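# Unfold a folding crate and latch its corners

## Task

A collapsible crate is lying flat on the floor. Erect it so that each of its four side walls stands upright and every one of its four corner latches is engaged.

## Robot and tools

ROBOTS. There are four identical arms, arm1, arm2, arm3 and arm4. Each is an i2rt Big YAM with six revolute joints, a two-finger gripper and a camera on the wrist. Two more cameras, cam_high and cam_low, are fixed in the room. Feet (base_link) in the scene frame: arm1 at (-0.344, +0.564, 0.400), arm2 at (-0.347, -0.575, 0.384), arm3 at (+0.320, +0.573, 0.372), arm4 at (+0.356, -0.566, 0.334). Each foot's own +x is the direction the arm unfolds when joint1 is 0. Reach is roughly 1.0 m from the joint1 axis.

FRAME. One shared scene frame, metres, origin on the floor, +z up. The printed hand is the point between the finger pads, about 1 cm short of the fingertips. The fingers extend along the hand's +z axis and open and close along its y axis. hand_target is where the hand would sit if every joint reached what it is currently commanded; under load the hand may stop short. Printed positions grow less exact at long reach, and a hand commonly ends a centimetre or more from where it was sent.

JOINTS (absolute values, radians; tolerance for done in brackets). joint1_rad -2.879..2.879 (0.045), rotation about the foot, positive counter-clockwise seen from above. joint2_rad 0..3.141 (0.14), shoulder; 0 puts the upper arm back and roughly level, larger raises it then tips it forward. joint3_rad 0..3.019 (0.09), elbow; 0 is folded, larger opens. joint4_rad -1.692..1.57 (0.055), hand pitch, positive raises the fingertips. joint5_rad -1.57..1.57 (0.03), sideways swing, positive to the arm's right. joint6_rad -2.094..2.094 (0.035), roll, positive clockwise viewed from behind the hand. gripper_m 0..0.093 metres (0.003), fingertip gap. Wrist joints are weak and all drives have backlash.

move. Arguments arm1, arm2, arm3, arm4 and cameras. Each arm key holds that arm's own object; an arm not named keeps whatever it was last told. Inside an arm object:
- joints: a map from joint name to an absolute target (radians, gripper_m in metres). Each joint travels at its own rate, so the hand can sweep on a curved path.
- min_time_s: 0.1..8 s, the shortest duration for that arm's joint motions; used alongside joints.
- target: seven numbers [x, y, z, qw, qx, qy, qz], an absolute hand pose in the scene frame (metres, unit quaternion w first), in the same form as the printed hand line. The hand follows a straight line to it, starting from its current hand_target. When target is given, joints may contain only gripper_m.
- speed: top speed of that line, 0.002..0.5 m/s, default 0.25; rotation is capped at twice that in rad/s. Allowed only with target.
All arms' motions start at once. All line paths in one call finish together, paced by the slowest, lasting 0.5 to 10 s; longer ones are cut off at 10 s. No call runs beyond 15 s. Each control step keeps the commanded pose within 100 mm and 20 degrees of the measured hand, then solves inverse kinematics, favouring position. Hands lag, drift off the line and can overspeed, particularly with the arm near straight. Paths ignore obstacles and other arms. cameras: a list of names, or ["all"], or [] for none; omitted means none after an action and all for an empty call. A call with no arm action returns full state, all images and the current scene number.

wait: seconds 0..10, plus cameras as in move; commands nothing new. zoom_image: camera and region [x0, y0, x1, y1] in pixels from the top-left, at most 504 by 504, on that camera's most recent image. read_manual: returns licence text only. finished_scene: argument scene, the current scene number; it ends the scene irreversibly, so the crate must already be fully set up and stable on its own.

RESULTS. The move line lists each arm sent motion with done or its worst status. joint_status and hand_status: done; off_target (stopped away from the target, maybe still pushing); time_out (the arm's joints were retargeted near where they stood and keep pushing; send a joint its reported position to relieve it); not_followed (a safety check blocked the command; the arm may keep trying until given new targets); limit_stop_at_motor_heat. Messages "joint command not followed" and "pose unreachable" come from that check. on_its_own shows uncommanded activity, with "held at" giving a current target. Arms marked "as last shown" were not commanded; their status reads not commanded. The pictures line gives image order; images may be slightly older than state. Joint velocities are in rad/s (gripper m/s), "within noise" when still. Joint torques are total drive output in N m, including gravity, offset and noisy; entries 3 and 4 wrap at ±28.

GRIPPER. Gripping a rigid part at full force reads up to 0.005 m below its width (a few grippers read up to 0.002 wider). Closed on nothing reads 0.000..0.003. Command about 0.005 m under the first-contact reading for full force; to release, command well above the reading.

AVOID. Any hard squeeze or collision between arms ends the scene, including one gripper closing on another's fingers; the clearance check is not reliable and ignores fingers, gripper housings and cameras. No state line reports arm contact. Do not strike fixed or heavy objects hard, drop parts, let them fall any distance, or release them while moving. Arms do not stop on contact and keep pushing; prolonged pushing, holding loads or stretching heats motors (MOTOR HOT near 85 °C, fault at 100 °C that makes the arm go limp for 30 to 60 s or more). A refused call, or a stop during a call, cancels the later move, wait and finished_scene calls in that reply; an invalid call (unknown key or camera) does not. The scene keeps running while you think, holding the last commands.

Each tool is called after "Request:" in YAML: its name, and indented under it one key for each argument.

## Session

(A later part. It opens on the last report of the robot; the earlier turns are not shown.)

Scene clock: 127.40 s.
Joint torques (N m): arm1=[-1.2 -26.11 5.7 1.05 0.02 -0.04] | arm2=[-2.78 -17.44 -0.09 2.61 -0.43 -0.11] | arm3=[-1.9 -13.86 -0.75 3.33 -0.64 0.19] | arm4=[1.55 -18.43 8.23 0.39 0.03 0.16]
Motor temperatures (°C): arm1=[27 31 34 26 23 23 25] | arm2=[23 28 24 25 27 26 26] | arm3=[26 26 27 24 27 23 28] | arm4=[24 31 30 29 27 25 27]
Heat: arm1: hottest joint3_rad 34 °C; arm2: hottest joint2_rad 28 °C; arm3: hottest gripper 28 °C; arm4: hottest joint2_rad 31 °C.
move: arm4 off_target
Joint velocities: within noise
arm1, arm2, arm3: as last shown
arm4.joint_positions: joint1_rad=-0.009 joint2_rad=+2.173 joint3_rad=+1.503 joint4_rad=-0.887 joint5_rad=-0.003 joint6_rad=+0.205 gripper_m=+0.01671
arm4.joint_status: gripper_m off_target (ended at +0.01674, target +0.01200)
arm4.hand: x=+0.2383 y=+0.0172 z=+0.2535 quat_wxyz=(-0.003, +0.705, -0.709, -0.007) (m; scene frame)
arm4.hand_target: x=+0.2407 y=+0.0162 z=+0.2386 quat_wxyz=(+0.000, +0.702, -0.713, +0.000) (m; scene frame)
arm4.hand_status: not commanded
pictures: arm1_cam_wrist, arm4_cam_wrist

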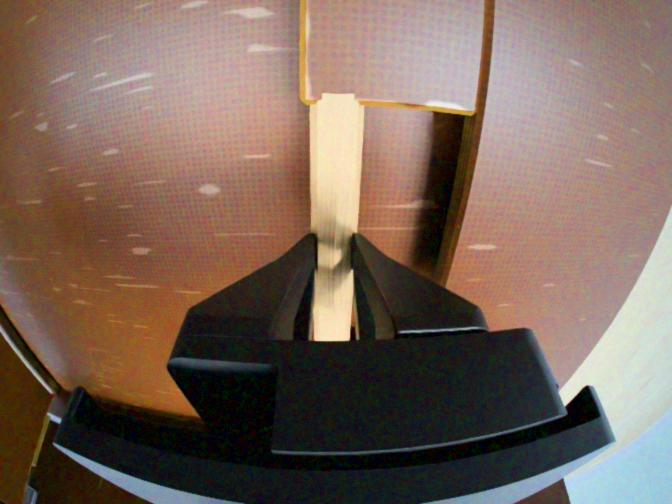

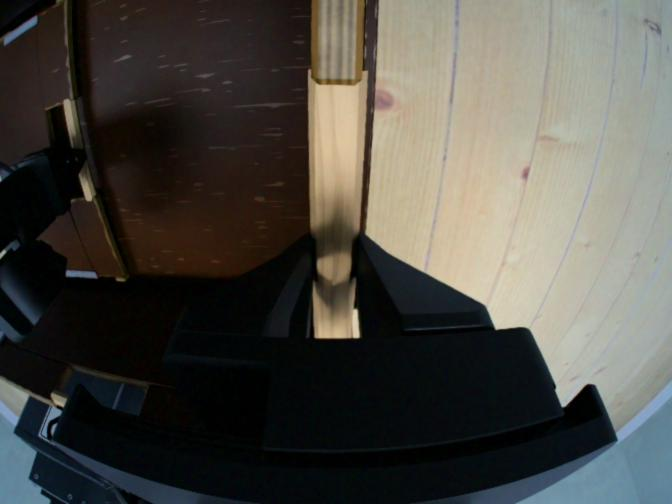

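Request:
move:
  arm4: {"target": [0.295, 0.016, 0.240, 0, 0.7071, -0.7071, 0], "speed": 0.08}

Request:
move:
  arm1: {"target": [-0.0945, -0.002, 0.128, 0.1098, 0.7032, 0.6934, 0.1114], "speed": 0.1}
  cameras: ["arm4_cam_wrist", "arm1_cam_wrist", "cam_high"]

Scene clock: 131.70 s.
Joint torques (N m): arm1=[-0.97 -25.88 5.56 1.1 0.06 -0.01] | arm2=[-2.73 -17.44 -0.1 2.61 -0.42 -0.11] | arm3=[-1.14 -14.1 -0.7 3.18 -0.69 0.19] | arm4=[-2.14 -19.66 6.32 0.5 1.12 -0.51]
Motor temperatures (°C): arm1=[27 31 34 26 23 23 25] | arm2=[23 28 24 25 27 26 26] | arm3=[26 26 27 24 27 23 29] | arm4=[24 31 30 29 27 25 27]
Heat: arm1: hottest joint3_rad 34 °C; arm2: hottest joint2_rad 28 °C; arm3: hottest gripper 29 °C; arm4: hottest joint2_rad 31 °C.
move: arm4 off_target
Joint velocities: within noise
arm1, arm2, arm3: as last shown
arm4.joint_positions: joint1_rad=-0.044 joint2_rad=+2.168 joint3_rad=+1.491 joint4_rad=-0.879 joint5_rad=-0.038 joint6_rad=+0.163 gripper_m=+0.01672
arm4.joint_status: not commanded
arm4.hand: x=+0.2534 y=+0.0169 z=+0.2526 quat_wxyz=(+0.011, +0.707, -0.707, -0.017) (m; scene frame)
arm4.hand_target: x=+0.2894 y=+0.0137 z=+0.2403 quat_wxyz=(+0.003, +0.709, -0.705, +0.000) (m; scene frame)
arm4.hand_status: off_target (0.043 m and 2.3 deg from the pose sent, 0.058 m and 0.9 deg at the start)
pictures: none

Scene clock: 133.90 s.
Joint torques (N m): arm1=[-1.26 -28.98 3.86 0.58 -0.14 -0.1] | arm2=[-2.73 -17.44 -0.1 2.61 -0.43 -0.11] | arm3=[-2.2 -14.1 -0.7 3.14 -0.69 0.18] | arm4=[-2.14 -19.66 6.34 0.5 1.11 -0.51]
Motor temperatures (°C): arm1=[27 31 34 26 23 23 25] | arm2=[23 28 24 25 27 26 26] | arm3=[26 26 27 24 27 23 29] | arm4=[24 31 30 29 27 25 27]
Heat: arm1: hottest joint3_rad 34 °C; arm2: hottest joint2_rad 28 °C; arm3: hottest gripper 29 °C; arm4: hottest joint2_rad 31 °C.
move: arm1 off_target
Joint velocities: within noise
arm1.joint_positions: joint1_rad=+0.155 joint2_rad=+2.600 joint3_rad=+1.608 joint4_rad=-0.485 joint5_rad=-0.302 joint6_rad=+0.388 gripper_m=+0.01489
arm1.joint_status: not commanded
arm1.hand: x=-0.0932 y=+0.0025 z=+0.1101 quat_wxyz=(-0.103, -0.710, -0.687, -0.114) (m; scene frame)
arm1.hand_target: x=-0.0952 y=-0.0051 z=+0.1275 quat_wxyz=(-0.113, -0.704, -0.692, -0.110) (m; scene frame)
arm1.hand_status: off_target (0.019 m and 1.3 deg from the pose sent, 0.092 m and 18.8 deg at the start)
arm2.joint_positions: joint1_rad=-0.898 joint2_rad=+2.533 joint3_rad=+0.798 joint4_rad=+1.391 joint5_rad=-1.036 joint6_rad=+1.295 gripper_m=+0.01697
arm2.joint_status: not commanded
arm2.hand: x=-0.0257 y=-0.2103 z=+0.2438 quat_wxyz=(+0.017, +0.002, -0.765, -0.643) (m; scene frame)
arm2.hand_target: x=-0.0152 y=-0.2195 z=+0.2528 quat_wxyz=(-0.002, +0.002, -0.759, -0.651) (m; scene frame)
arm2.hand_status: not commanded
arm3, arm4: as last shown
pictures: arm1_cam_wrist, arm4_cam_wrist, cam_high

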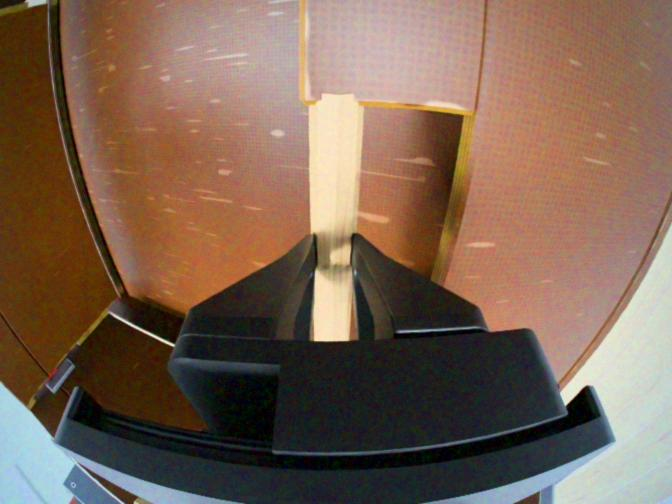

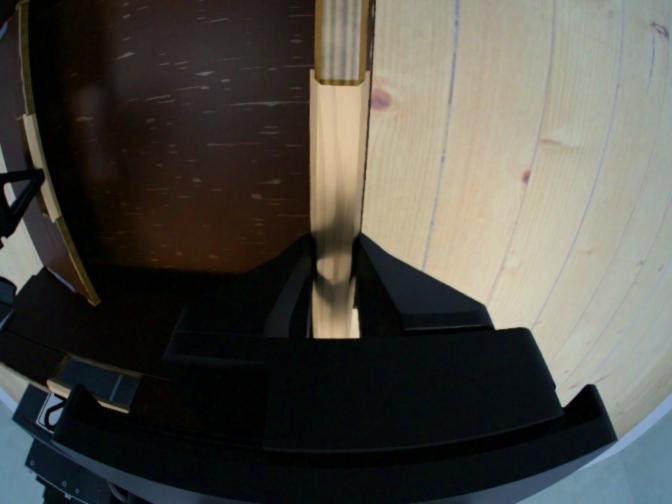

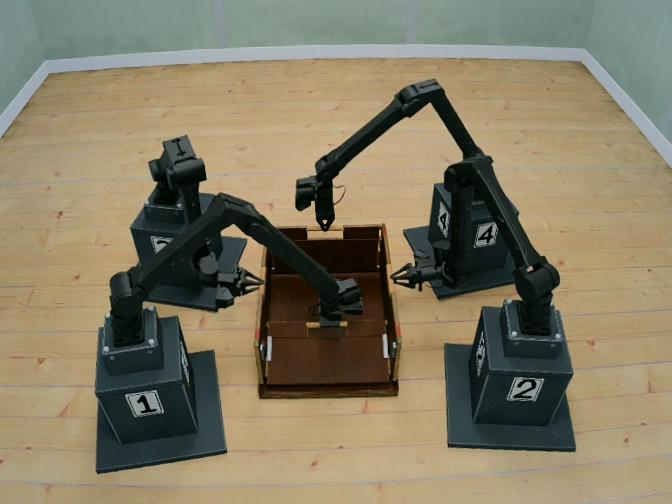

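Request:
move:
  arm4: {"target": [0.32, 0.016, 0.240, 0, 0.7071, -0.7071, 0], "speed": 0.08}
  arm1: {"target": [-0.136, -0.003, 0.196, 0.2343, 0.6711, 0.6617, 0.2377], "speed": 0.12}

Request:
move:
  arm1: {"target": [-0.191, -0.003, 0.240, 0.335, 0.6257, 0.6169, 0.3398], "speed": 0.12}
  cameras: ["arm4_cam_wrist", "arm1_cam_wrist", "cam_high", "cam_low"]

Scene clock: 137.53 s.
Joint torques (N m): arm1=[-0.56 -27.58 3.69 0.42 -0.74 -0.11] | arm2=[-2.73 -17.44 -0.1 2.61 -0.42 -0.11] | arm3=[-1.61 -14.04 -0.7 3.41 -0.63 0.19] | arm4=[-5.13 -19.78 6.05 0.16 1.51 -0.75]
Motor temperatures (°C): arm1=[27 31 33 26 23 23 25] | arm2=[23 28 24 25 27 26 26] | arm3=[26 26 27 24 27 23 29] | arm4=[24 31 30 29 28 25 27]
Heat: arm1: hottest joint3_rad 33 °C; arm2: hottest joint2_rad 28 °C; arm3: hottest gripper 29 °C; arm4: hottest joint2_rad 31 °C.
move: arm1 off_target; arm4 off_target
Joint velocities: within noise
arm1.joint_positions: joint1_rad=-0.003 joint2_rad=+2.484 joint3_rad=+1.470 joint4_rad=-0.442 joint5_rad=-0.665 joint6_rad=+0.256 gripper_m=+0.01481
arm1.joint_status: not commanded
arm1.hand: x=-0.1336 y=+0.0033 z=+0.1764 quat_wxyz=(-0.221, -0.679, -0.657, -0.242) (m; scene frame)
arm1.hand_target: x=-0.1355 y=-0.0025 z=+0.1951 quat_wxyz=(-0.232, -0.672, -0.661, -0.240) (m; scene frame)
arm1.hand_status: off_target (0.021 m and 1.9 deg from the pose sent, 0.096 m and 21.3 deg at the start)
arm2: as last shown
arm3.joint_positions: joint1_rad=-0.885 joint2_rad=+2.438 joint3_rad=+0.803 joint4_rad=+1.264 joint5_rad=-1.083 joint6_rad=+1.231 gripper_m=+0.01674
arm3.joint_status: not commanded
arm3.hand: x=-0.0334 y=+0.2216 z=+0.2564 quat_wxyz=(-0.644, -0.765, -0.007, -0.002) (m; scene frame)
arm3.hand_target: x=-0.0329 y=+0.2279 z=+0.2607 quat_wxyz=(-0.650, -0.760, -0.003, -0.003) (m; scene frame)
arm3.hand_status: not commanded
arm4.joint_positions: joint1_rad=-0.049 joint2_rad=+2.164 joint3_rad=+1.481 joint4_rad=-0.865 joint5_rad=-0.050 joint6_rad=+0.148 gripper_m=+0.01672
arm4.joint_status: not commanded
arm4.hand: x=+0.2540 y=+0.0169 z=+0.2526 quat_wxyz=(+0.013, +0.711, -0.703, -0.024) (m; scene frame)
arm4.hand_target: x=+0.3148 y=+0.0129 z=+0.2408 quat_wxyz=(+0.003, +0.707, -0.707, +0.000) (m; scene frame)
arm4.hand_status: off_target (0.067 m and 3.3 deg from the pose sent, 0.068 m and 2.3 deg at the start)
pictures: none

Scene clock: 139.57 s.
Joint torques (N m): arm1=[-0.62 -27.22 4.83 -0.58 -0.98 -0.15] | arm2=[-2.78 -17.44 -0.09 2.61 -0.43 -0.11] | arm3=[-1.9 -14.04 -0.8 3.28 -0.66 0.2] | arm4=[-5.13 -19.84 6.05 0.16 1.51 -0.76]
Motor temperatures (°C): arm1=[27 32 33 26 23 23 25] | arm2=[23 28 24 25 27 26 26] | arm3=[26 26 27 24 27 23 29] | arm4=[24 31 30 29 28 25 27]
Heat: arm1: hottest joint3_rad 33 °C; arm2: hottest joint2_rad 28 °C; arm3: hottest gripper 29 °C; arm4: hottest joint2_rad 31 °C.
move: arm1 off_target
Joint velocities: within noise
arm1.joint_positions: joint1_rad=-0.162 joint2_rad=+2.472 joint3_rad=+1.450 joint4_rad=-0.537 joint5_rad=-0.989 joint6_rad=+0.060 gripper_m=+0.01481
arm1.joint_status: not commanded
arm1.hand: x=-0.1876 y=+0.0046 z=+0.2192 quat_wxyz=(-0.325, -0.632, -0.615, -0.342) (m; scene frame)
arm1.hand_target: x=-0.1904 y=-0.0042 z=+0.2398 quat_wxyz=(-0.337, -0.625, -0.618, -0.339) (m; scene frame)
arm1.hand_status: off_target (0.022 m and 1.4 deg from the pose sent, 0.086 m and 18.9 deg at the start)
arm2, arm3, arm4: as last shown
pictures: arm1_cam_wrist, arm4_cam_wrist, cam_high, cam_low

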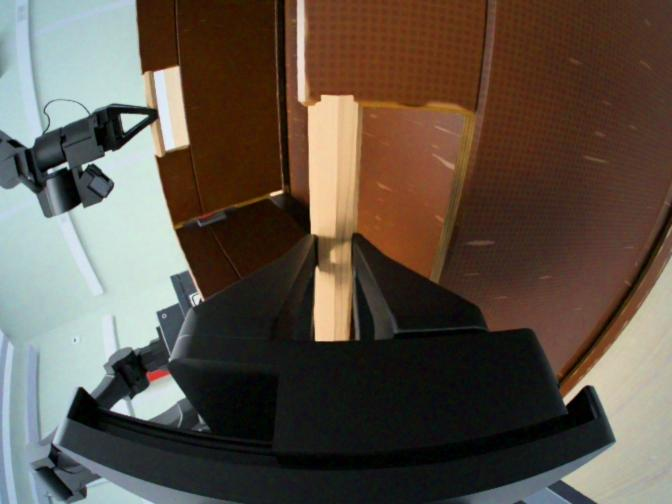

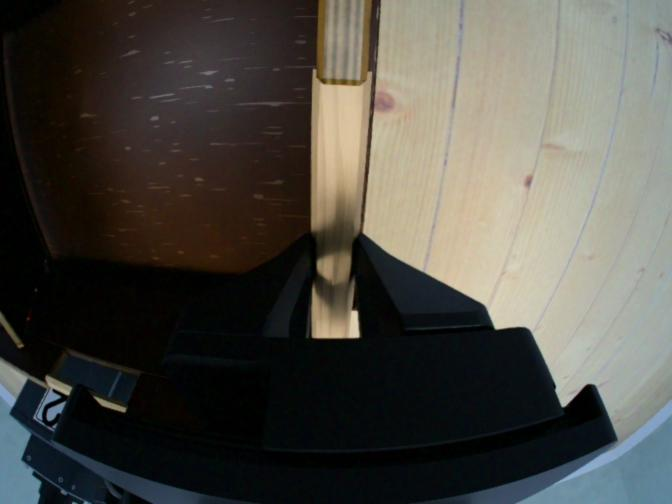

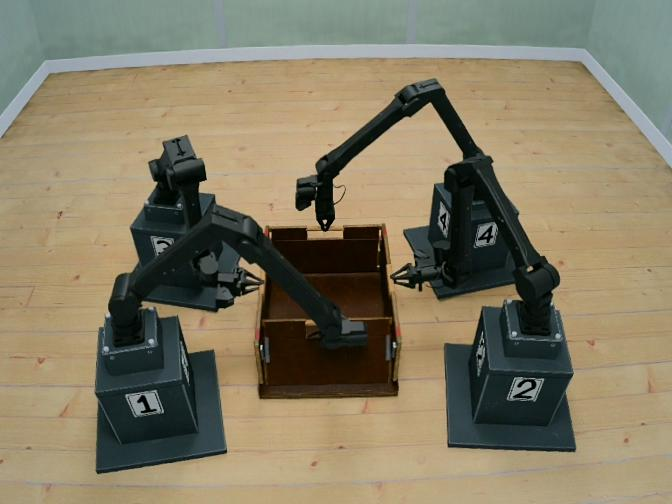

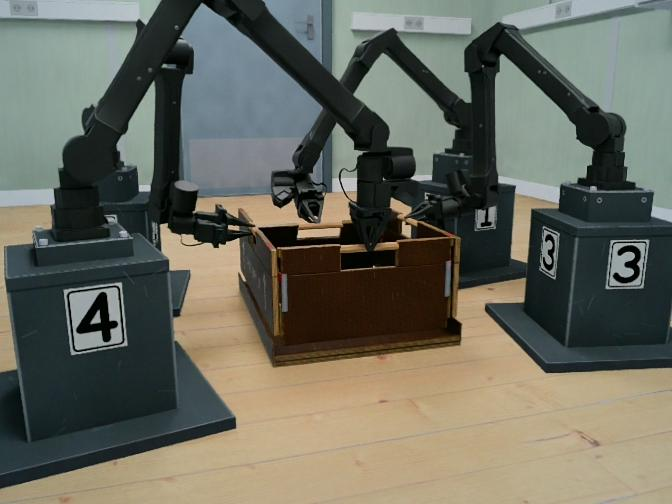

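Request:
zoom_image:
  camera: "cam_high"
  region: [255, 215, 305, 265]

Request:
zoom_image:
  camera: "cam_high"
  region: [355, 210, 405, 260]

Request:
zoom_image:
  camera: "cam_low"
  region: [230, 200, 330, 300]

Request:
zoom_image:
  camera: "cam_low"
  region: [390, 210, 470, 300]

Request:
zoom_image:
  camera: "arm1_cam_wrist"
  region: [120, 140, 320, 300]

Scaled by 10.080 from the camera's 672x504 image, which has a finer 960x720 frame.

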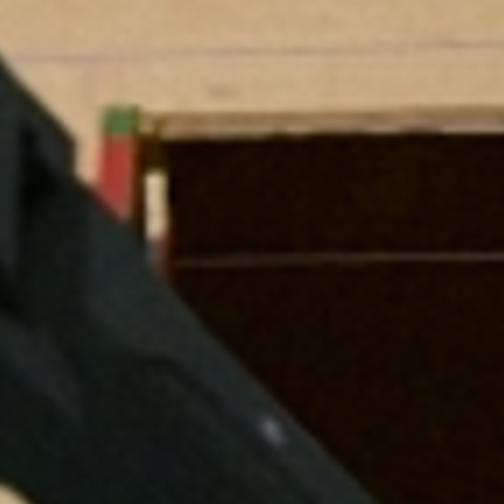

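Scaled by 10.080 from the camera's 672x504 image, which has a finer 960x720 frame.

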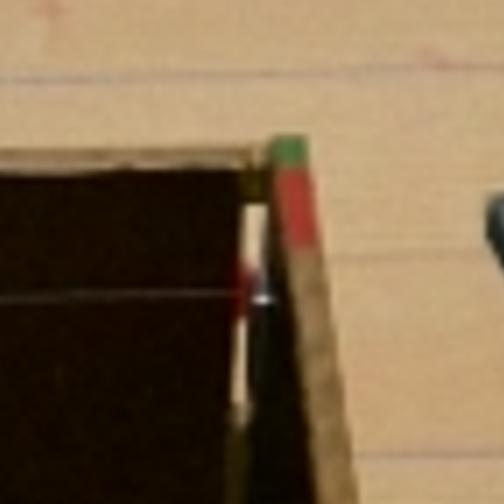

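Scaled by 5.040 from the camera's 672x504 image, which has a finer 960x720 frame.

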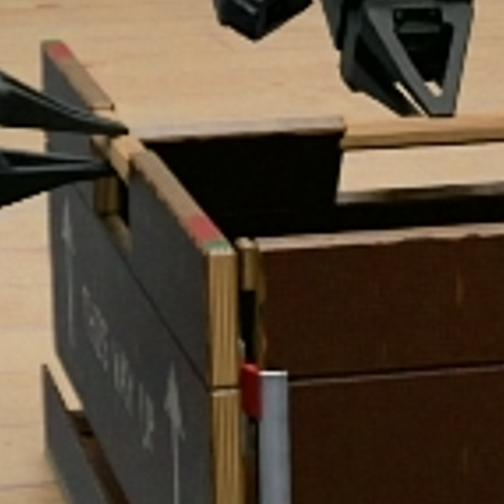

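Scaled by 5.600 from the camera's 672x504 image, which has a finer 960x720 frame.

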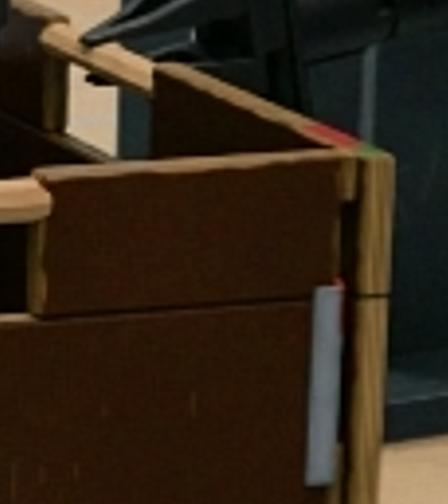

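Scaled by 2.520 from the camera's 672x504 image, which has a finer 960x720 frame.

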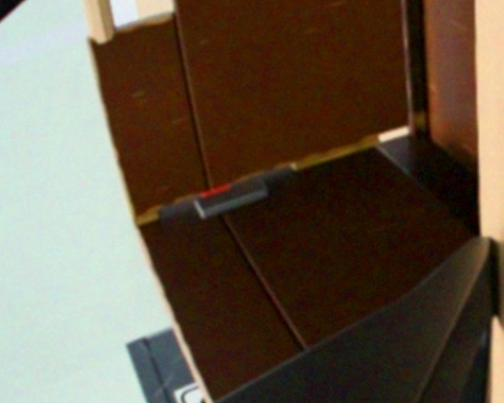

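Request:
move:
  arm4: {"target": [0.222, 0.016, 0.240, 0, 0.7071, -0.7071, 0], "speed": 0.08}
  arm1: {"target": [-0.2493, -0.004, 0.264, 0.4027, 0.5833, 0.5751, 0.4084], "speed": 0.12}
  cameras: ["arm4_cam_wrist", "arm1_cam_wrist", "cam_high"]

Scene clock: 145.77 s.
Joint torques (N m): arm1=[-0.73 -27.22 5.52 -1.94 -1.57 -0.19] | arm2=[-2.73 -17.44 -0.09 2.62 -0.42 -0.11] | arm3=[-1.49 -13.92 -0.66 3.18 -0.66 0.19] | arm4=[4.31 -17.49 10.4 -0.66 0.2 0.32]
Motor temperatures (°C): arm1=[27 33 33 26 24 23 25] | arm2=[23 28 24 25 27 26 26] | arm3=[26 26 27 24 27 23 29] | arm4=[24 31 30 29 28 25 27]
Heat: arm1: hottest joint2_rad 33 °C; arm2: hottest joint2_rad 28 °C; arm3: hottest gripper 29 °C; arm4: hottest joint2_rad 31 °C.
move: arm1 off_target; arm4 off_target
Joint velocities: within noise
arm1.joint_positions: joint1_rad=-0.296 joint2_rad=+2.539 joint3_rad=+1.566 joint4_rad=-0.911 joint5_rad=-1.182 joint6_rad=-0.299 gripper_m=+0.01441
arm1.joint_status: not commanded
arm1.hand: x=-0.2456 y=+0.0048 z=+0.2430 quat_wxyz=(-0.389, -0.590, -0.579, -0.407) (m; scene frame)
arm1.hand_target: x=-0.2480 y=-0.0040 z=+0.2632 quat_wxyz=(-0.402, -0.583, -0.575, -0.409) (m; scene frame)
arm1.hand_status: off_target (0.023 m and 1.8 deg from the pose sent, 0.077 m and 13.7 deg at the start)
arm2, arm3: as last shown
arm4.joint_positions: joint1_rad=-0.026 joint2_rad=+2.165 joint3_rad=+1.486 joint4_rad=-0.870 joint5_rad=-0.006 joint6_rad=+0.196 gripper_m=+0.01671
arm4.joint_status: not commanded
arm4.hand: x=+0.2481 y=+0.0166 z=+0.2528 quat_wxyz=(-0.004, +0.702, -0.712, -0.011) (m; scene frame)
arm4.hand_target: x=+0.2296 y=+0.0163 z=+0.2404 quat_wxyz=(-0.001, +0.707, -0.708, +0.000) (m; scene frame)
arm4.hand_status: off_target (0.029 m and 1.5 deg from the pose sent, 0.034 m and 3.3 deg at the start)
pictures: arm1_cam_wrist, arm4_cam_wrist, cam_high

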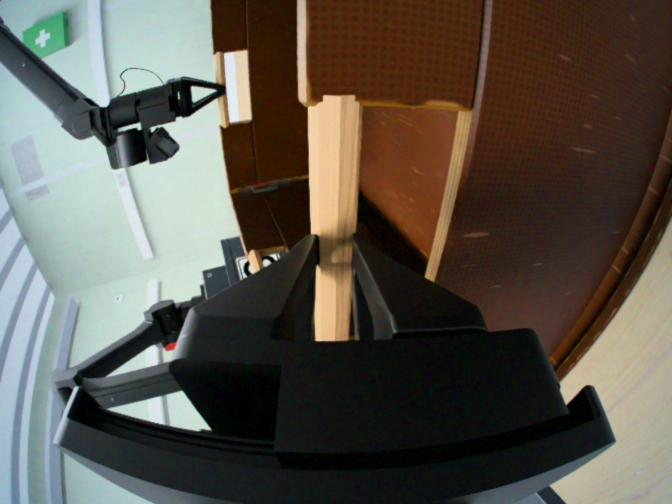

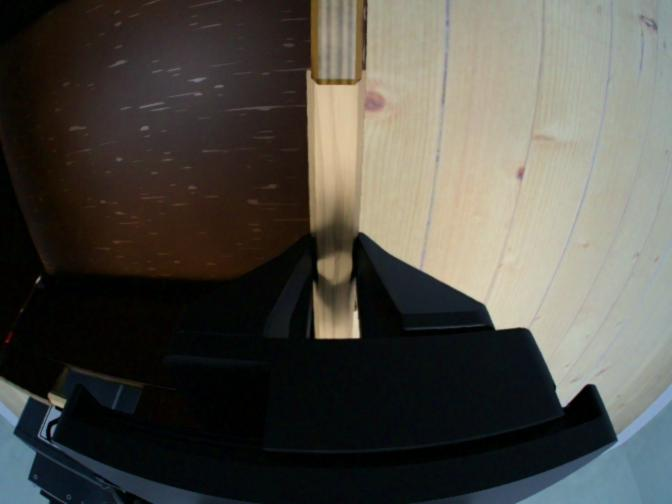

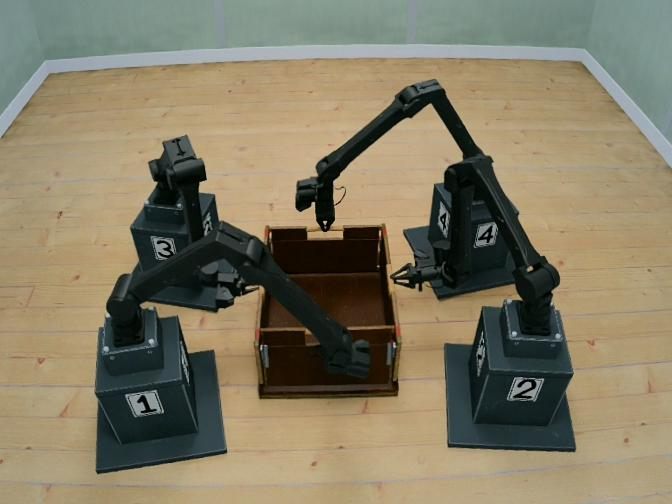

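Request:
zoom_image:
  camera: "cam_high"
  region: [355, 210, 405, 260]

Request:
zoom_image:
  camera: "cam_high"
  region: [255, 215, 305, 265]

Request:
zoom_image:
  camera: "arm4_cam_wrist"
  region: [200, 0, 320, 320]

Scaled by 10.080 from the camera's 672x504 image, which has a finer 960x720 frame.

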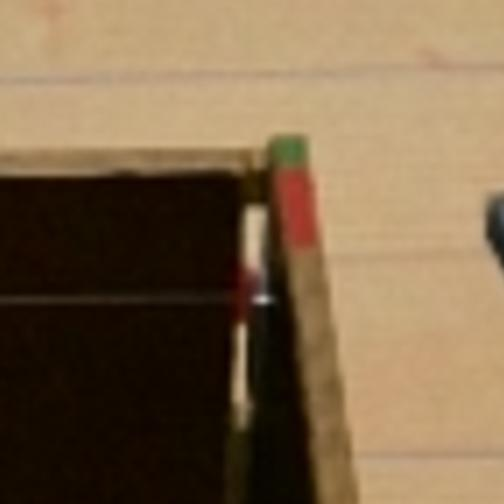

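Scaled by 10.080 from the camera's 672x504 image, which has a finer 960x720 frame.

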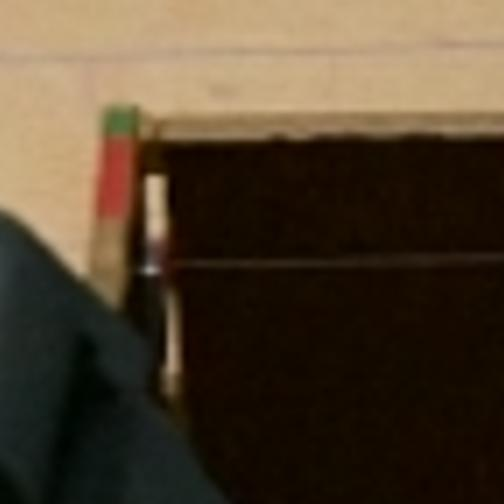

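Scaled by 1.575 from the camera's 672x504 image, which has a finer 960x720 frame.

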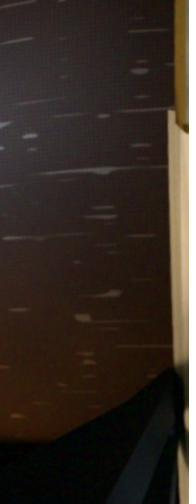

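Request:
move:
  arm4: {"target": [0.205, 0.016, 0.240, 0, 0.7071, -0.7071, 0], "speed": 0.08}
  arm1: {"target": [-0.292, -0.004, 0.270, 0.4274, 0.5649, 0.557, 0.4335], "speed": 0.1}

Request:
move:
  arm1: {"target": [-0.318, -0.004, 0.268, 0.4274, 0.5649, 0.557, 0.4335], "speed": 0.08}
  cameras: ["arm1_cam_wrist", "cam_high"]

Scene clock: 154.40 s.
Joint torques (N m): arm1=[-2.55 -27.81 4.77 -3.12 -0.86 -0.31] | arm2=[-2.73 -17.44 -0.1 2.61 -0.43 -0.11] | arm3=[-1.9 -14.33 -0.83 3.4 -0.68 0.22] | arm4=[6.48 -17.49 10.78 -0.53 -0.4 0.52]
Motor temperatures (°C): arm1=[27 33 33 26 25 23 26] | arm2=[23 28 24 25 27 26 26] | arm3=[26 26 27 24 27 23 29] | arm4=[24 32 30 29 28 25 27]
Heat: arm1: hottest joint2_rad 33 °C; arm2: hottest joint2_rad 28 °C; arm3: hottest gripper 29 °C; arm4: hottest joint2_rad 32 °C.
move: arm1 off_target; arm4 off_target
Joint velocities: within noise
arm1.joint_positions: joint1_rad=-0.342 joint2_rad=+2.636 joint3_rad=+1.713 joint4_rad=-1.270 joint5_rad=-1.237 joint6_rad=-0.618 gripper_m=+0.01434
arm1.joint_status: not commanded
arm1.hand: x=-0.2675 y=+0.0040 z=+0.2466 quat_wxyz=(-0.412, -0.559, -0.568, -0.440) (m; scene frame)
arm1.hand_target: x=-0.2858 y=-0.0038 z=+0.2693 quat_wxyz=(-0.425, -0.563, -0.560, -0.435) (m; scene frame)
arm1.hand_status: off_target (0.035 m and 2.4 deg from the pose sent, 0.054 m and 6.5 deg at the start)
arm2, arm3: as last shown
arm4.joint_positions: joint1_rad=-0.016 joint2_rad=+2.168 joint3_rad=+1.494 joint4_rad=-0.879 joint5_rad=+0.020 joint6_rad=+0.214 gripper_m=+0.01670
arm4.joint_status: not commanded
arm4.hand: x=+0.2470 y=+0.0172 z=+0.2534 quat_wxyz=(-0.013, +0.699, -0.715, -0.002) (m; scene frame)
arm4.hand_target: x=+0.2084 y=+0.0150 z=+0.2415 quat_wxyz=(-0.005, +0.707, -0.707, +0.001) (m; scene frame)
arm4.hand_status: off_target (0.044 m and 2.0 deg from the pose sent, 0.045 m and 1.5 deg at the start)
pictures: none

Scene clock: 155.77 s.
Joint torques (N m): arm1=[-2.43 -27.87 5.68 -2.8 -0.12 -0.14] | arm2=[-2.73 -17.38 -0.09 2.61 -0.42 -0.11] | arm3=[-1.79 -13.8 -0.75 3.33 -0.62 0.17] | arm4=[6.53 -17.44 10.78 -0.53 -0.4 0.51]
Motor temperatures (°C): arm1=[27 33 32 26 24 23 26] | arm2=[23 28 24 25 27 26 26] | arm3=[26 26 27 24 27 23 29] | arm4=[24 32 30 29 28 25 28]
Heat: arm1: hottest joint2_rad 33 °C; arm2: hottest joint2_rad 28 °C; arm3: hottest gripper 29 °C; arm4: hottest joint2_rad 32 °C.
move: arm1 off_target
Joint velocities: within noise
arm1.joint_positions: joint1_rad=-0.400 joint2_rad=+2.663 joint3_rad=+1.756 joint4_rad=-1.399 joint5_rad=-1.227 joint6_rad=-0.730 gripper_m=+0.01385
arm1.joint_status: not commanded
arm1.hand: x=-0.2998 y=+0.0053 z=+0.2483 quat_wxyz=(-0.421, -0.563, -0.557, -0.442) (m; scene frame)
arm1.hand_target: x=-0.3172 y=-0.0036 z=+0.2671 quat_wxyz=(-0.428, -0.565, -0.556, -0.434) (m; scene frame)
arm1.hand_status: off_target (0.028 m and 1.2 deg from the pose sent, 0.055 m and 2.4 deg at the start)
arm2, arm3, arm4: as last shown
pictures: arm1_cam_wrist, cam_high

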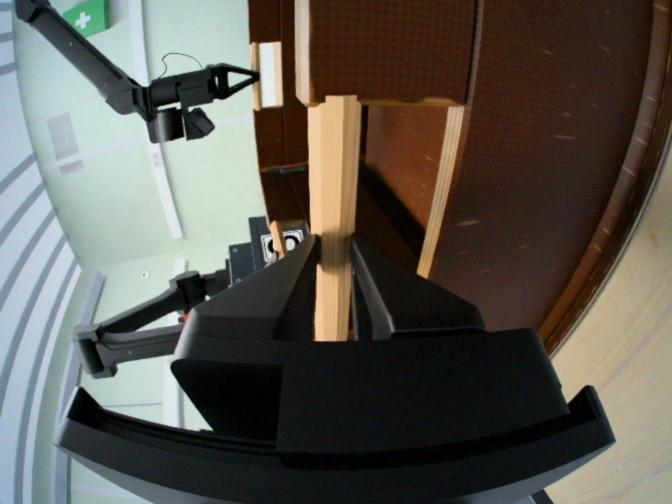

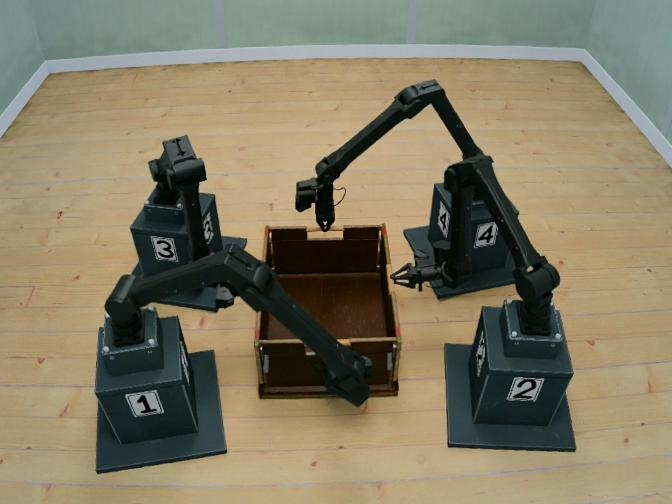

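Request:
move:
  arm1: {"target": [-0.340, -0.004, 0.266, 0.4274, 0.5649, 0.557, 0.4335], "speed": 0.08}
  arm4: {"target": [0.25, 0.016, 0.240, 0, 0.7071, -0.7071, 0], "speed": 0.08}
  cameras: ["arm1_cam_wrist", "cam_high"]

Request:
zoom_image:
  camera: "cam_high"
  region: [245, 325, 295, 375]

Request:
zoom_image:
  camera: "cam_high"
  region: [365, 325, 415, 375]

Scene clock: 158.73 s.
Joint torques (N m): arm1=[-4.78 -27.58 5.7 -3.08 0.15 -0.24] | arm2=[-2.78 -17.44 -0.09 2.58 -0.4 -0.11] | arm3=[-1.44 -13.68 -0.61 3.25 -0.65 0.19] | arm4=[1.79 -18.55 8.23 0.13 -0.1 -0.09]
Motor temperatures (°C): arm1=[27 33 32 26 24 23 26] | arm2=[23 28 24 25 27 26 26] | arm3=[26 26 27 24 27 23 29] | arm4=[24 32 30 29 28 25 28]
Heat: arm1: hottest joint2_rad 33 °C; arm2: hottest joint2_rad 28 °C; arm3: hottest gripper 29 °C; arm4: hottest joint2_rad 32 °C.
move: arm1 off_target; arm4 off_target
Joint velocities: within noise
arm1.joint_positions: joint1_rad=-0.406 joint2_rad=+2.688 joint3_rad=+1.799 joint4_rad=-1.483 joint5_rad=-1.211 joint6_rad=-0.796 gripper_m=+0.01351
arm1.joint_status: not commanded
arm1.hand: x=-0.3041 y=+0.0051 z=+0.2480 quat_wxyz=(-0.417, -0.557, -0.562, -0.448) (m; scene frame)
arm1.hand_target: x=-0.3383 y=-0.0043 z=+0.2657 quat_wxyz=(-0.429, -0.565, -0.555, -0.433) (m; scene frame)
arm1.hand_status: off_target (0.041 m and 2.4 deg from the pose sent, 0.045 m and 1.2 deg at the start)
arm2.joint_positions: joint1_rad=-0.898 joint2_rad=+2.533 joint3_rad=+0.798 joint4_rad=+1.391 joint5_rad=-1.038 joint6_rad=+1.295 gripper_m=+0.01697
arm2.joint_status: not commanded
arm2.hand: x=-0.0260 y=-0.2103 z=+0.2439 quat_wxyz=(+0.017, +0.003, -0.765, -0.644) (m; scene frame)
arm2.hand_target: x=-0.0153 y=-0.2195 z=+0.2529 quat_wxyz=(-0.002, +0.002, -0.759, -0.651) (m; scene frame)
arm2.hand_status: not commanded
arm3: as last shown
arm4.joint_positions: joint1_rad=-0.027 joint2_rad=+2.168 joint3_rad=+1.494 joint4_rad=-0.879 joint5_rad=-0.007 joint6_rad=+0.197 gripper_m=+0.01670
arm4.joint_status: not commanded
arm4.hand: x=+0.2486 y=+0.0175 z=+0.2534 quat_wxyz=(-0.002, +0.701, -0.713, -0.009) (m; scene frame)
arm4.hand_target: x=+0.2484 y=+0.0153 z=+0.2403 quat_wxyz=(+0.003, +0.707, -0.707, -0.002) (m; scene frame)
arm4.hand_status: off_target (0.014 m and 1.4 deg from the pose sent, 0.014 m and 2.0 deg at the start)
pictures: arm1_cam_wrist, cam_high

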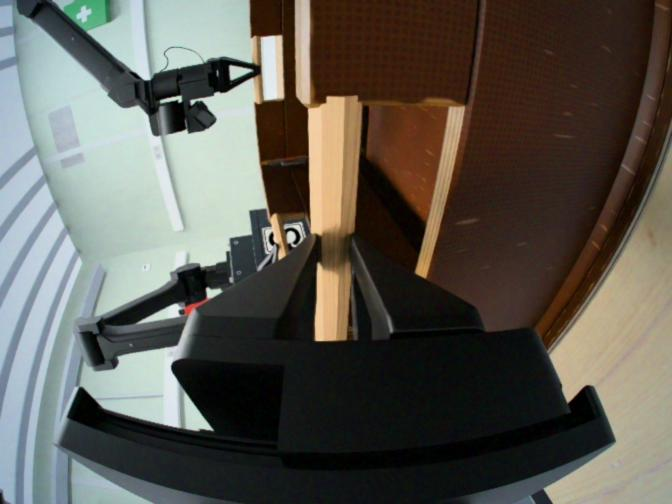

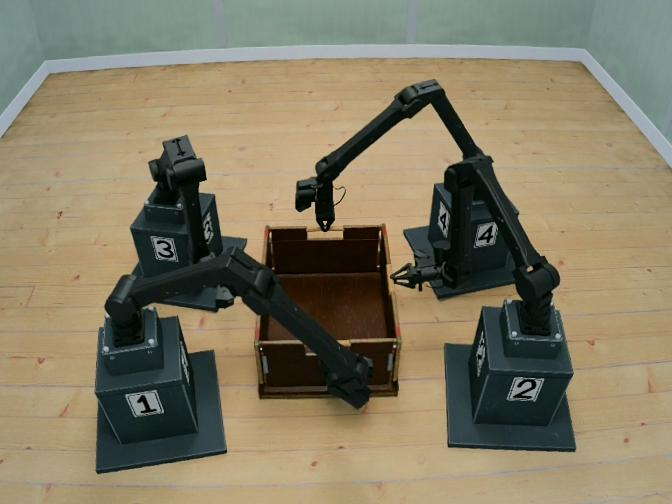

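Scaled by 10.080 from the camera's 672x504 image, which has a finer 960x720 frame.

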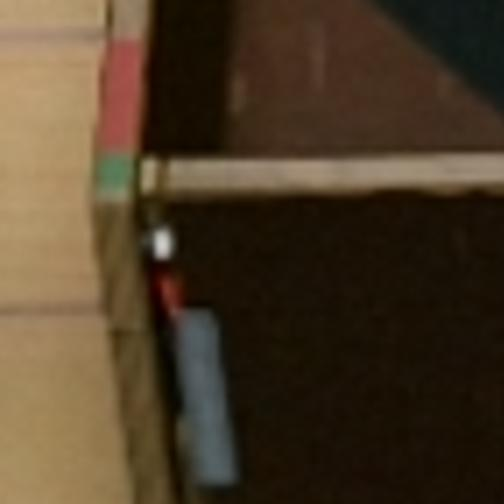

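Scaled by 10.080 from the camera's 672x504 image, which has a finer 960x720 frame.

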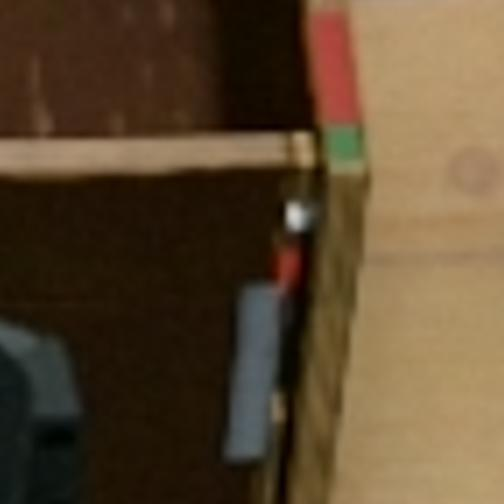

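Request:
move:
  arm1: {"target": [-0.262, -0.004, 0.266, 0.4274, 0.5649, 0.557, 0.4335], "speed": 0.1}
  cameras: ["cam_high", "arm1_cam_wrist"]

Request:
zoom_image:
  camera: "cam_high"
  region: [245, 325, 295, 375]

Request:
zoom_image:
  camera: "cam_high"
  region: [365, 325, 415, 375]

Scene clock: 161.80 s.
Joint torques (N m): arm1=[4.42 -27.99 4.27 0.05 -1.25 0.17] | arm2=[-2.73 -17.38 -0.1 2.61 -0.39 -0.11] | arm3=[-1.73 -13.98 -0.66 3.28 -0.64 0.17] | arm4=[1.85 -18.61 8.23 0.12 -0.1 -0.09]
Motor temperatures (°C): arm1=[27 33 32 26 24 23 26] | arm2=[23 28 24 25 27 26 26] | arm3=[26 26 27 24 27 23 29] | arm4=[24 32 30 29 27 25 28]
Heat: arm1: hottest joint2_rad 33 °C; arm2: hottest joint2_rad 28 °C; arm3: hottest gripper 29 °C; arm4: hottest joint2_rad 32 °C.
move: arm1 off_target
Joint velocities: within noise
arm1.joint_positions: joint1_rad=-0.403 joint2_rad=+2.610 joint3_rad=+1.658 joint4_rad=-1.193 joint5_rad=-1.250 joint6_rad=-0.557 gripper_m=+0.01351
arm1.joint_status: not commanded
arm1.hand: x=-0.2999 y=+0.0061 z=+0.2478 quat_wxyz=(-0.428, -0.585, -0.542, -0.426) (m; scene frame)
arm1.hand_target: x=-0.2693 y=-0.0025 z=+0.2650 quat_wxyz=(-0.429, -0.566, -0.558, -0.430) (m; scene frame)
arm1.hand_status: off_target (0.043 m and 3.0 deg from the pose sent, 0.047 m and 2.4 deg at the start)
arm2, arm3, arm4: as last shown
pictures: arm1_cam_wrist, cam_high

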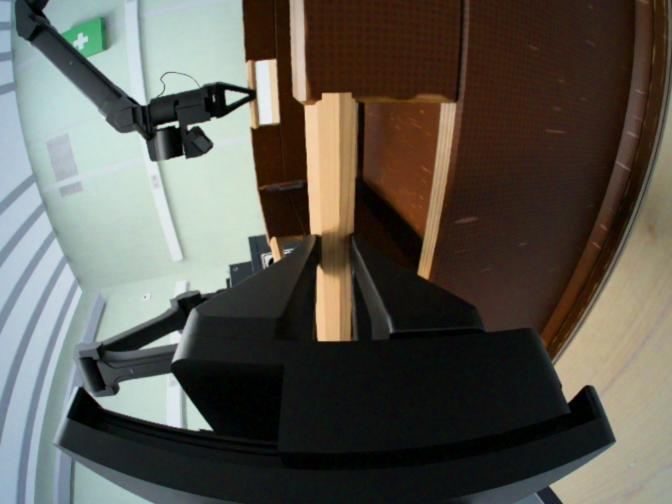

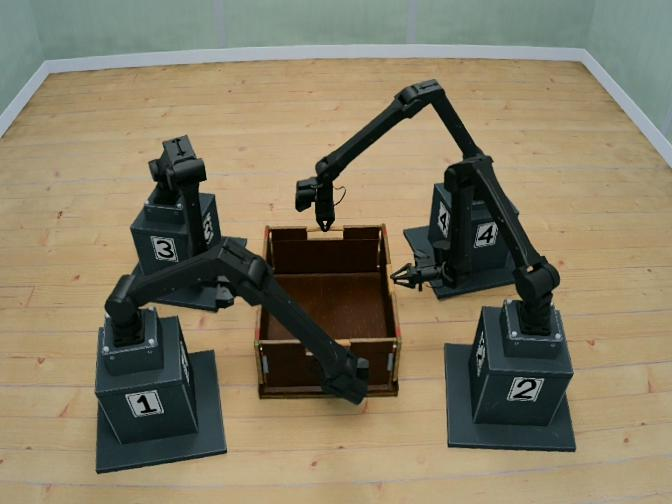

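Scaled by 10.080 from the camera's 672x504 image, which has a finer 960x720 frame.

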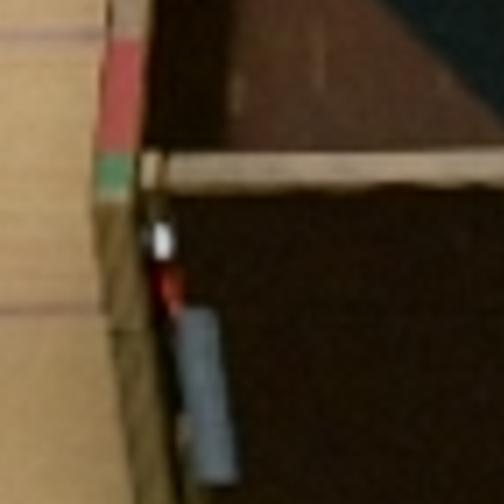

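Scaled by 10.080 from the camera's 672x504 image, which has a finer 960x720 frame.

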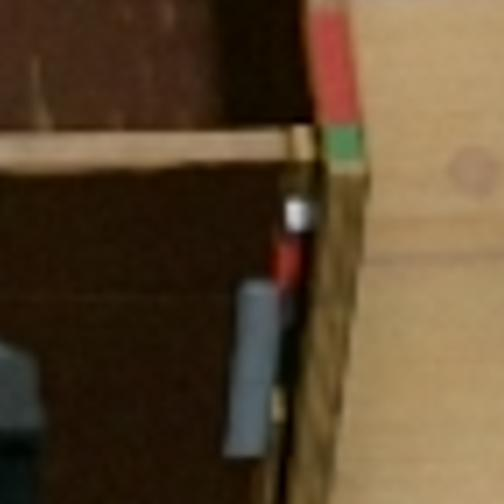

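Request:
move:
  arm1: {"target": [-0.300, -0.004, 0.266, 0.4274, 0.5649, 0.557, 0.4335], "speed": 0.1}

Request:
move:
  arm1: {"joints": {"gripper_m": 0.05}}
  arm4: {"joints": {"gripper_m": 0.055}}
  arm2: {"joints": {"gripper_m": 0.055}}
  arm3: {"joints": {"gripper_m": 0.055}}
  cameras: ["cam_high", "cam_low"]

Scene clock: 164.50 s.
Joint torques (N m): arm1=[0.15 -26.58 5.76 -2.25 -0.64 -0.15] | arm2=[-2.73 -17.44 -0.09 2.61 -0.4 -0.11] | arm3=[-1.79 -13.98 -0.8 3.19 -0.65 0.18] | arm4=[1.79 -18.55 8.23 0.12 -0.09 -0.09]
Motor temperatures (°C): arm1=[27 33 32 26 24 23 26] | arm2=[23 28 24 25 27 26 26] | arm3=[26 26 27 24 27 23 29] | arm4=[24 32 30 29 27 25 28]
Heat: arm1: hottest joint2_rad 33 °C; arm2: hottest joint2_rad 28 °C; arm3: hottest gripper 29 °C; arm4: hottest joint2_rad 32 °C.
move: arm1 off_target
Joint velocities: within noise
arm1.joint_positions: joint1_rad=-0.403 joint2_rad=+2.640 joint3_rad=+1.718 joint4_rad=-1.322 joint5_rad=-1.233 joint6_rad=-0.662 gripper_m=+0.01351
arm1.joint_status: not commanded
arm1.hand: x=-0.3010 y=+0.0056 z=+0.2487 quat_wxyz=(-0.422, -0.573, -0.552, -0.435) (m; scene frame)
arm1.hand_target: x=-0.3001 y=-0.0043 z=+0.2661 quat_wxyz=(-0.426, -0.567, -0.555, -0.434) (m; scene frame)
arm1.hand_status: off_target (0.020 m and 1.3 deg from the pose sent, 0.021 m and 3.0 deg at the start)
arm2, arm3, arm4: as last shown
pictures: none

Scene clock: 165.27 s.
Joint torques (N m): arm1=[0.56 -25.7 5.93 -0.98 -0.55 -0.11] | arm2=[-0.21 -17.2 0.17 2.06 -0.29 -0.12] | arm3=[-2.02 -13.8 -0.38 2.63 -0.18 0.08] | arm4=[2.37 -18.49 8.21 0.12 -0.09 -0.09]
Motor temperatures (°C): arm1=[27 34 32 26 24 23 26] | arm2=[23 28 24 25 27 26 26] | arm3=[26 26 27 24 27 23 29] | arm4=[24 32 30 29 27 25 28]
Heat: arm1: hottest joint2_rad 34 °C; arm2: hottest joint2_rad 28 °C; arm3: hottest gripper 29 °C; arm4: hottest joint2_rad 32 °C.
move: arm1 done; arm2 done; arm3 done; arm4 done
Joint velocities: within noise
arm1.joint_positions: joint1_rad=-0.392 joint2_rad=+2.627 joint3_rad=+1.718 joint4_rad=-1.358 joint5_rad=-1.236 joint6_rad=-0.667 gripper_m=+0.04994
arm1.joint_status: all done
arm1.hand: x=-0.2949 y=+0.0055 z=+0.2590 quat_wxyz=(-0.417, -0.572, -0.549, -0.444) (m; scene frame)
arm1.hand_target: x=-0.2946 y=-0.0039 z=+0.2665 quat_wxyz=(-0.424, -0.565, -0.558, -0.436) (m; scene frame)
arm1.hand_status: not commanded
arm2.joint_positions: joint1_rad=-0.931 joint2_rad=+2.533 joint3_rad=+0.785 joint4_rad=+1.406 joint5_rad=-1.039 joint6_rad=+1.305 gripper_m=+0.05487
arm2.joint_status: all done
arm2.hand: x=-0.0186 y=-0.2238 z=+0.2451 quat_wxyz=(+0.009, -0.013, -0.765, -0.644) (m; scene frame)
arm2.hand_target: x=-0.0157 y=-0.2238 z=+0.2522 quat_wxyz=(+0.001, -0.006, -0.760, -0.650) (m; scene frame)
arm2.hand_status: not commanded
arm3.joint_positions: joint1_rad=-0.885 joint2_rad=+2.438 joint3_rad=+0.798 joint4_rad=+1.278 joint5_rad=-1.094 joint6_rad=+1.253 gripper_m=+0.05487
arm3.joint_status: all done
arm3.hand: x=-0.0305 y=+0.2221 z=+0.2584 quat_wxyz=(-0.647, -0.762, -0.004, -0.009) (m; scene frame)
arm3.hand_target: x=-0.0329 y=+0.2280 z=+0.2605 quat_wxyz=(-0.649, -0.760, +0.000, -0.006) (m; scene frame)
arm3.hand_status: not commanded
arm4.joint_positions: joint1_rad=-0.019 joint2_rad=+2.170 joint3_rad=+1.494 joint4_rad=-0.879 joint5_rad=-0.007 joint6_rad=+0.199 gripper_m=+0.05493
arm4.joint_status: all done
arm4.hand: x=+0.2441 y=+0.0164 z=+0.2525 quat_wxyz=(-0.001, +0.703, -0.711, -0.009) (m; scene frame)
arm4.hand_target: x=+0.2440 y=+0.0142 z=+0.2398 quat_wxyz=(+0.003, +0.709, -0.705, -0.002) (m; scene frame)
arm4.hand_status: not commanded
pictures: cam_high, cam_low

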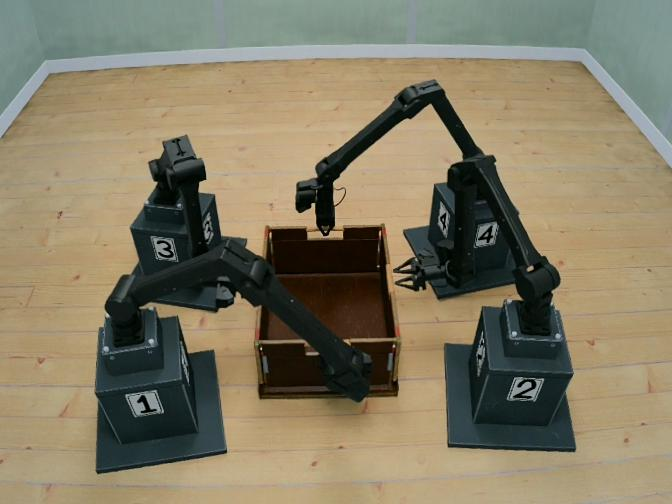

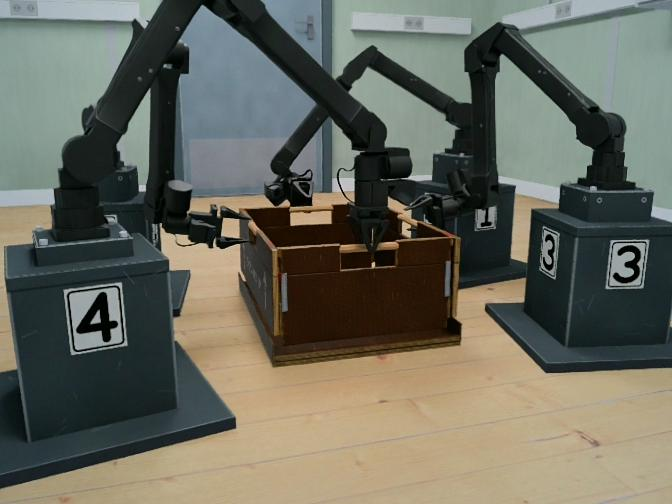

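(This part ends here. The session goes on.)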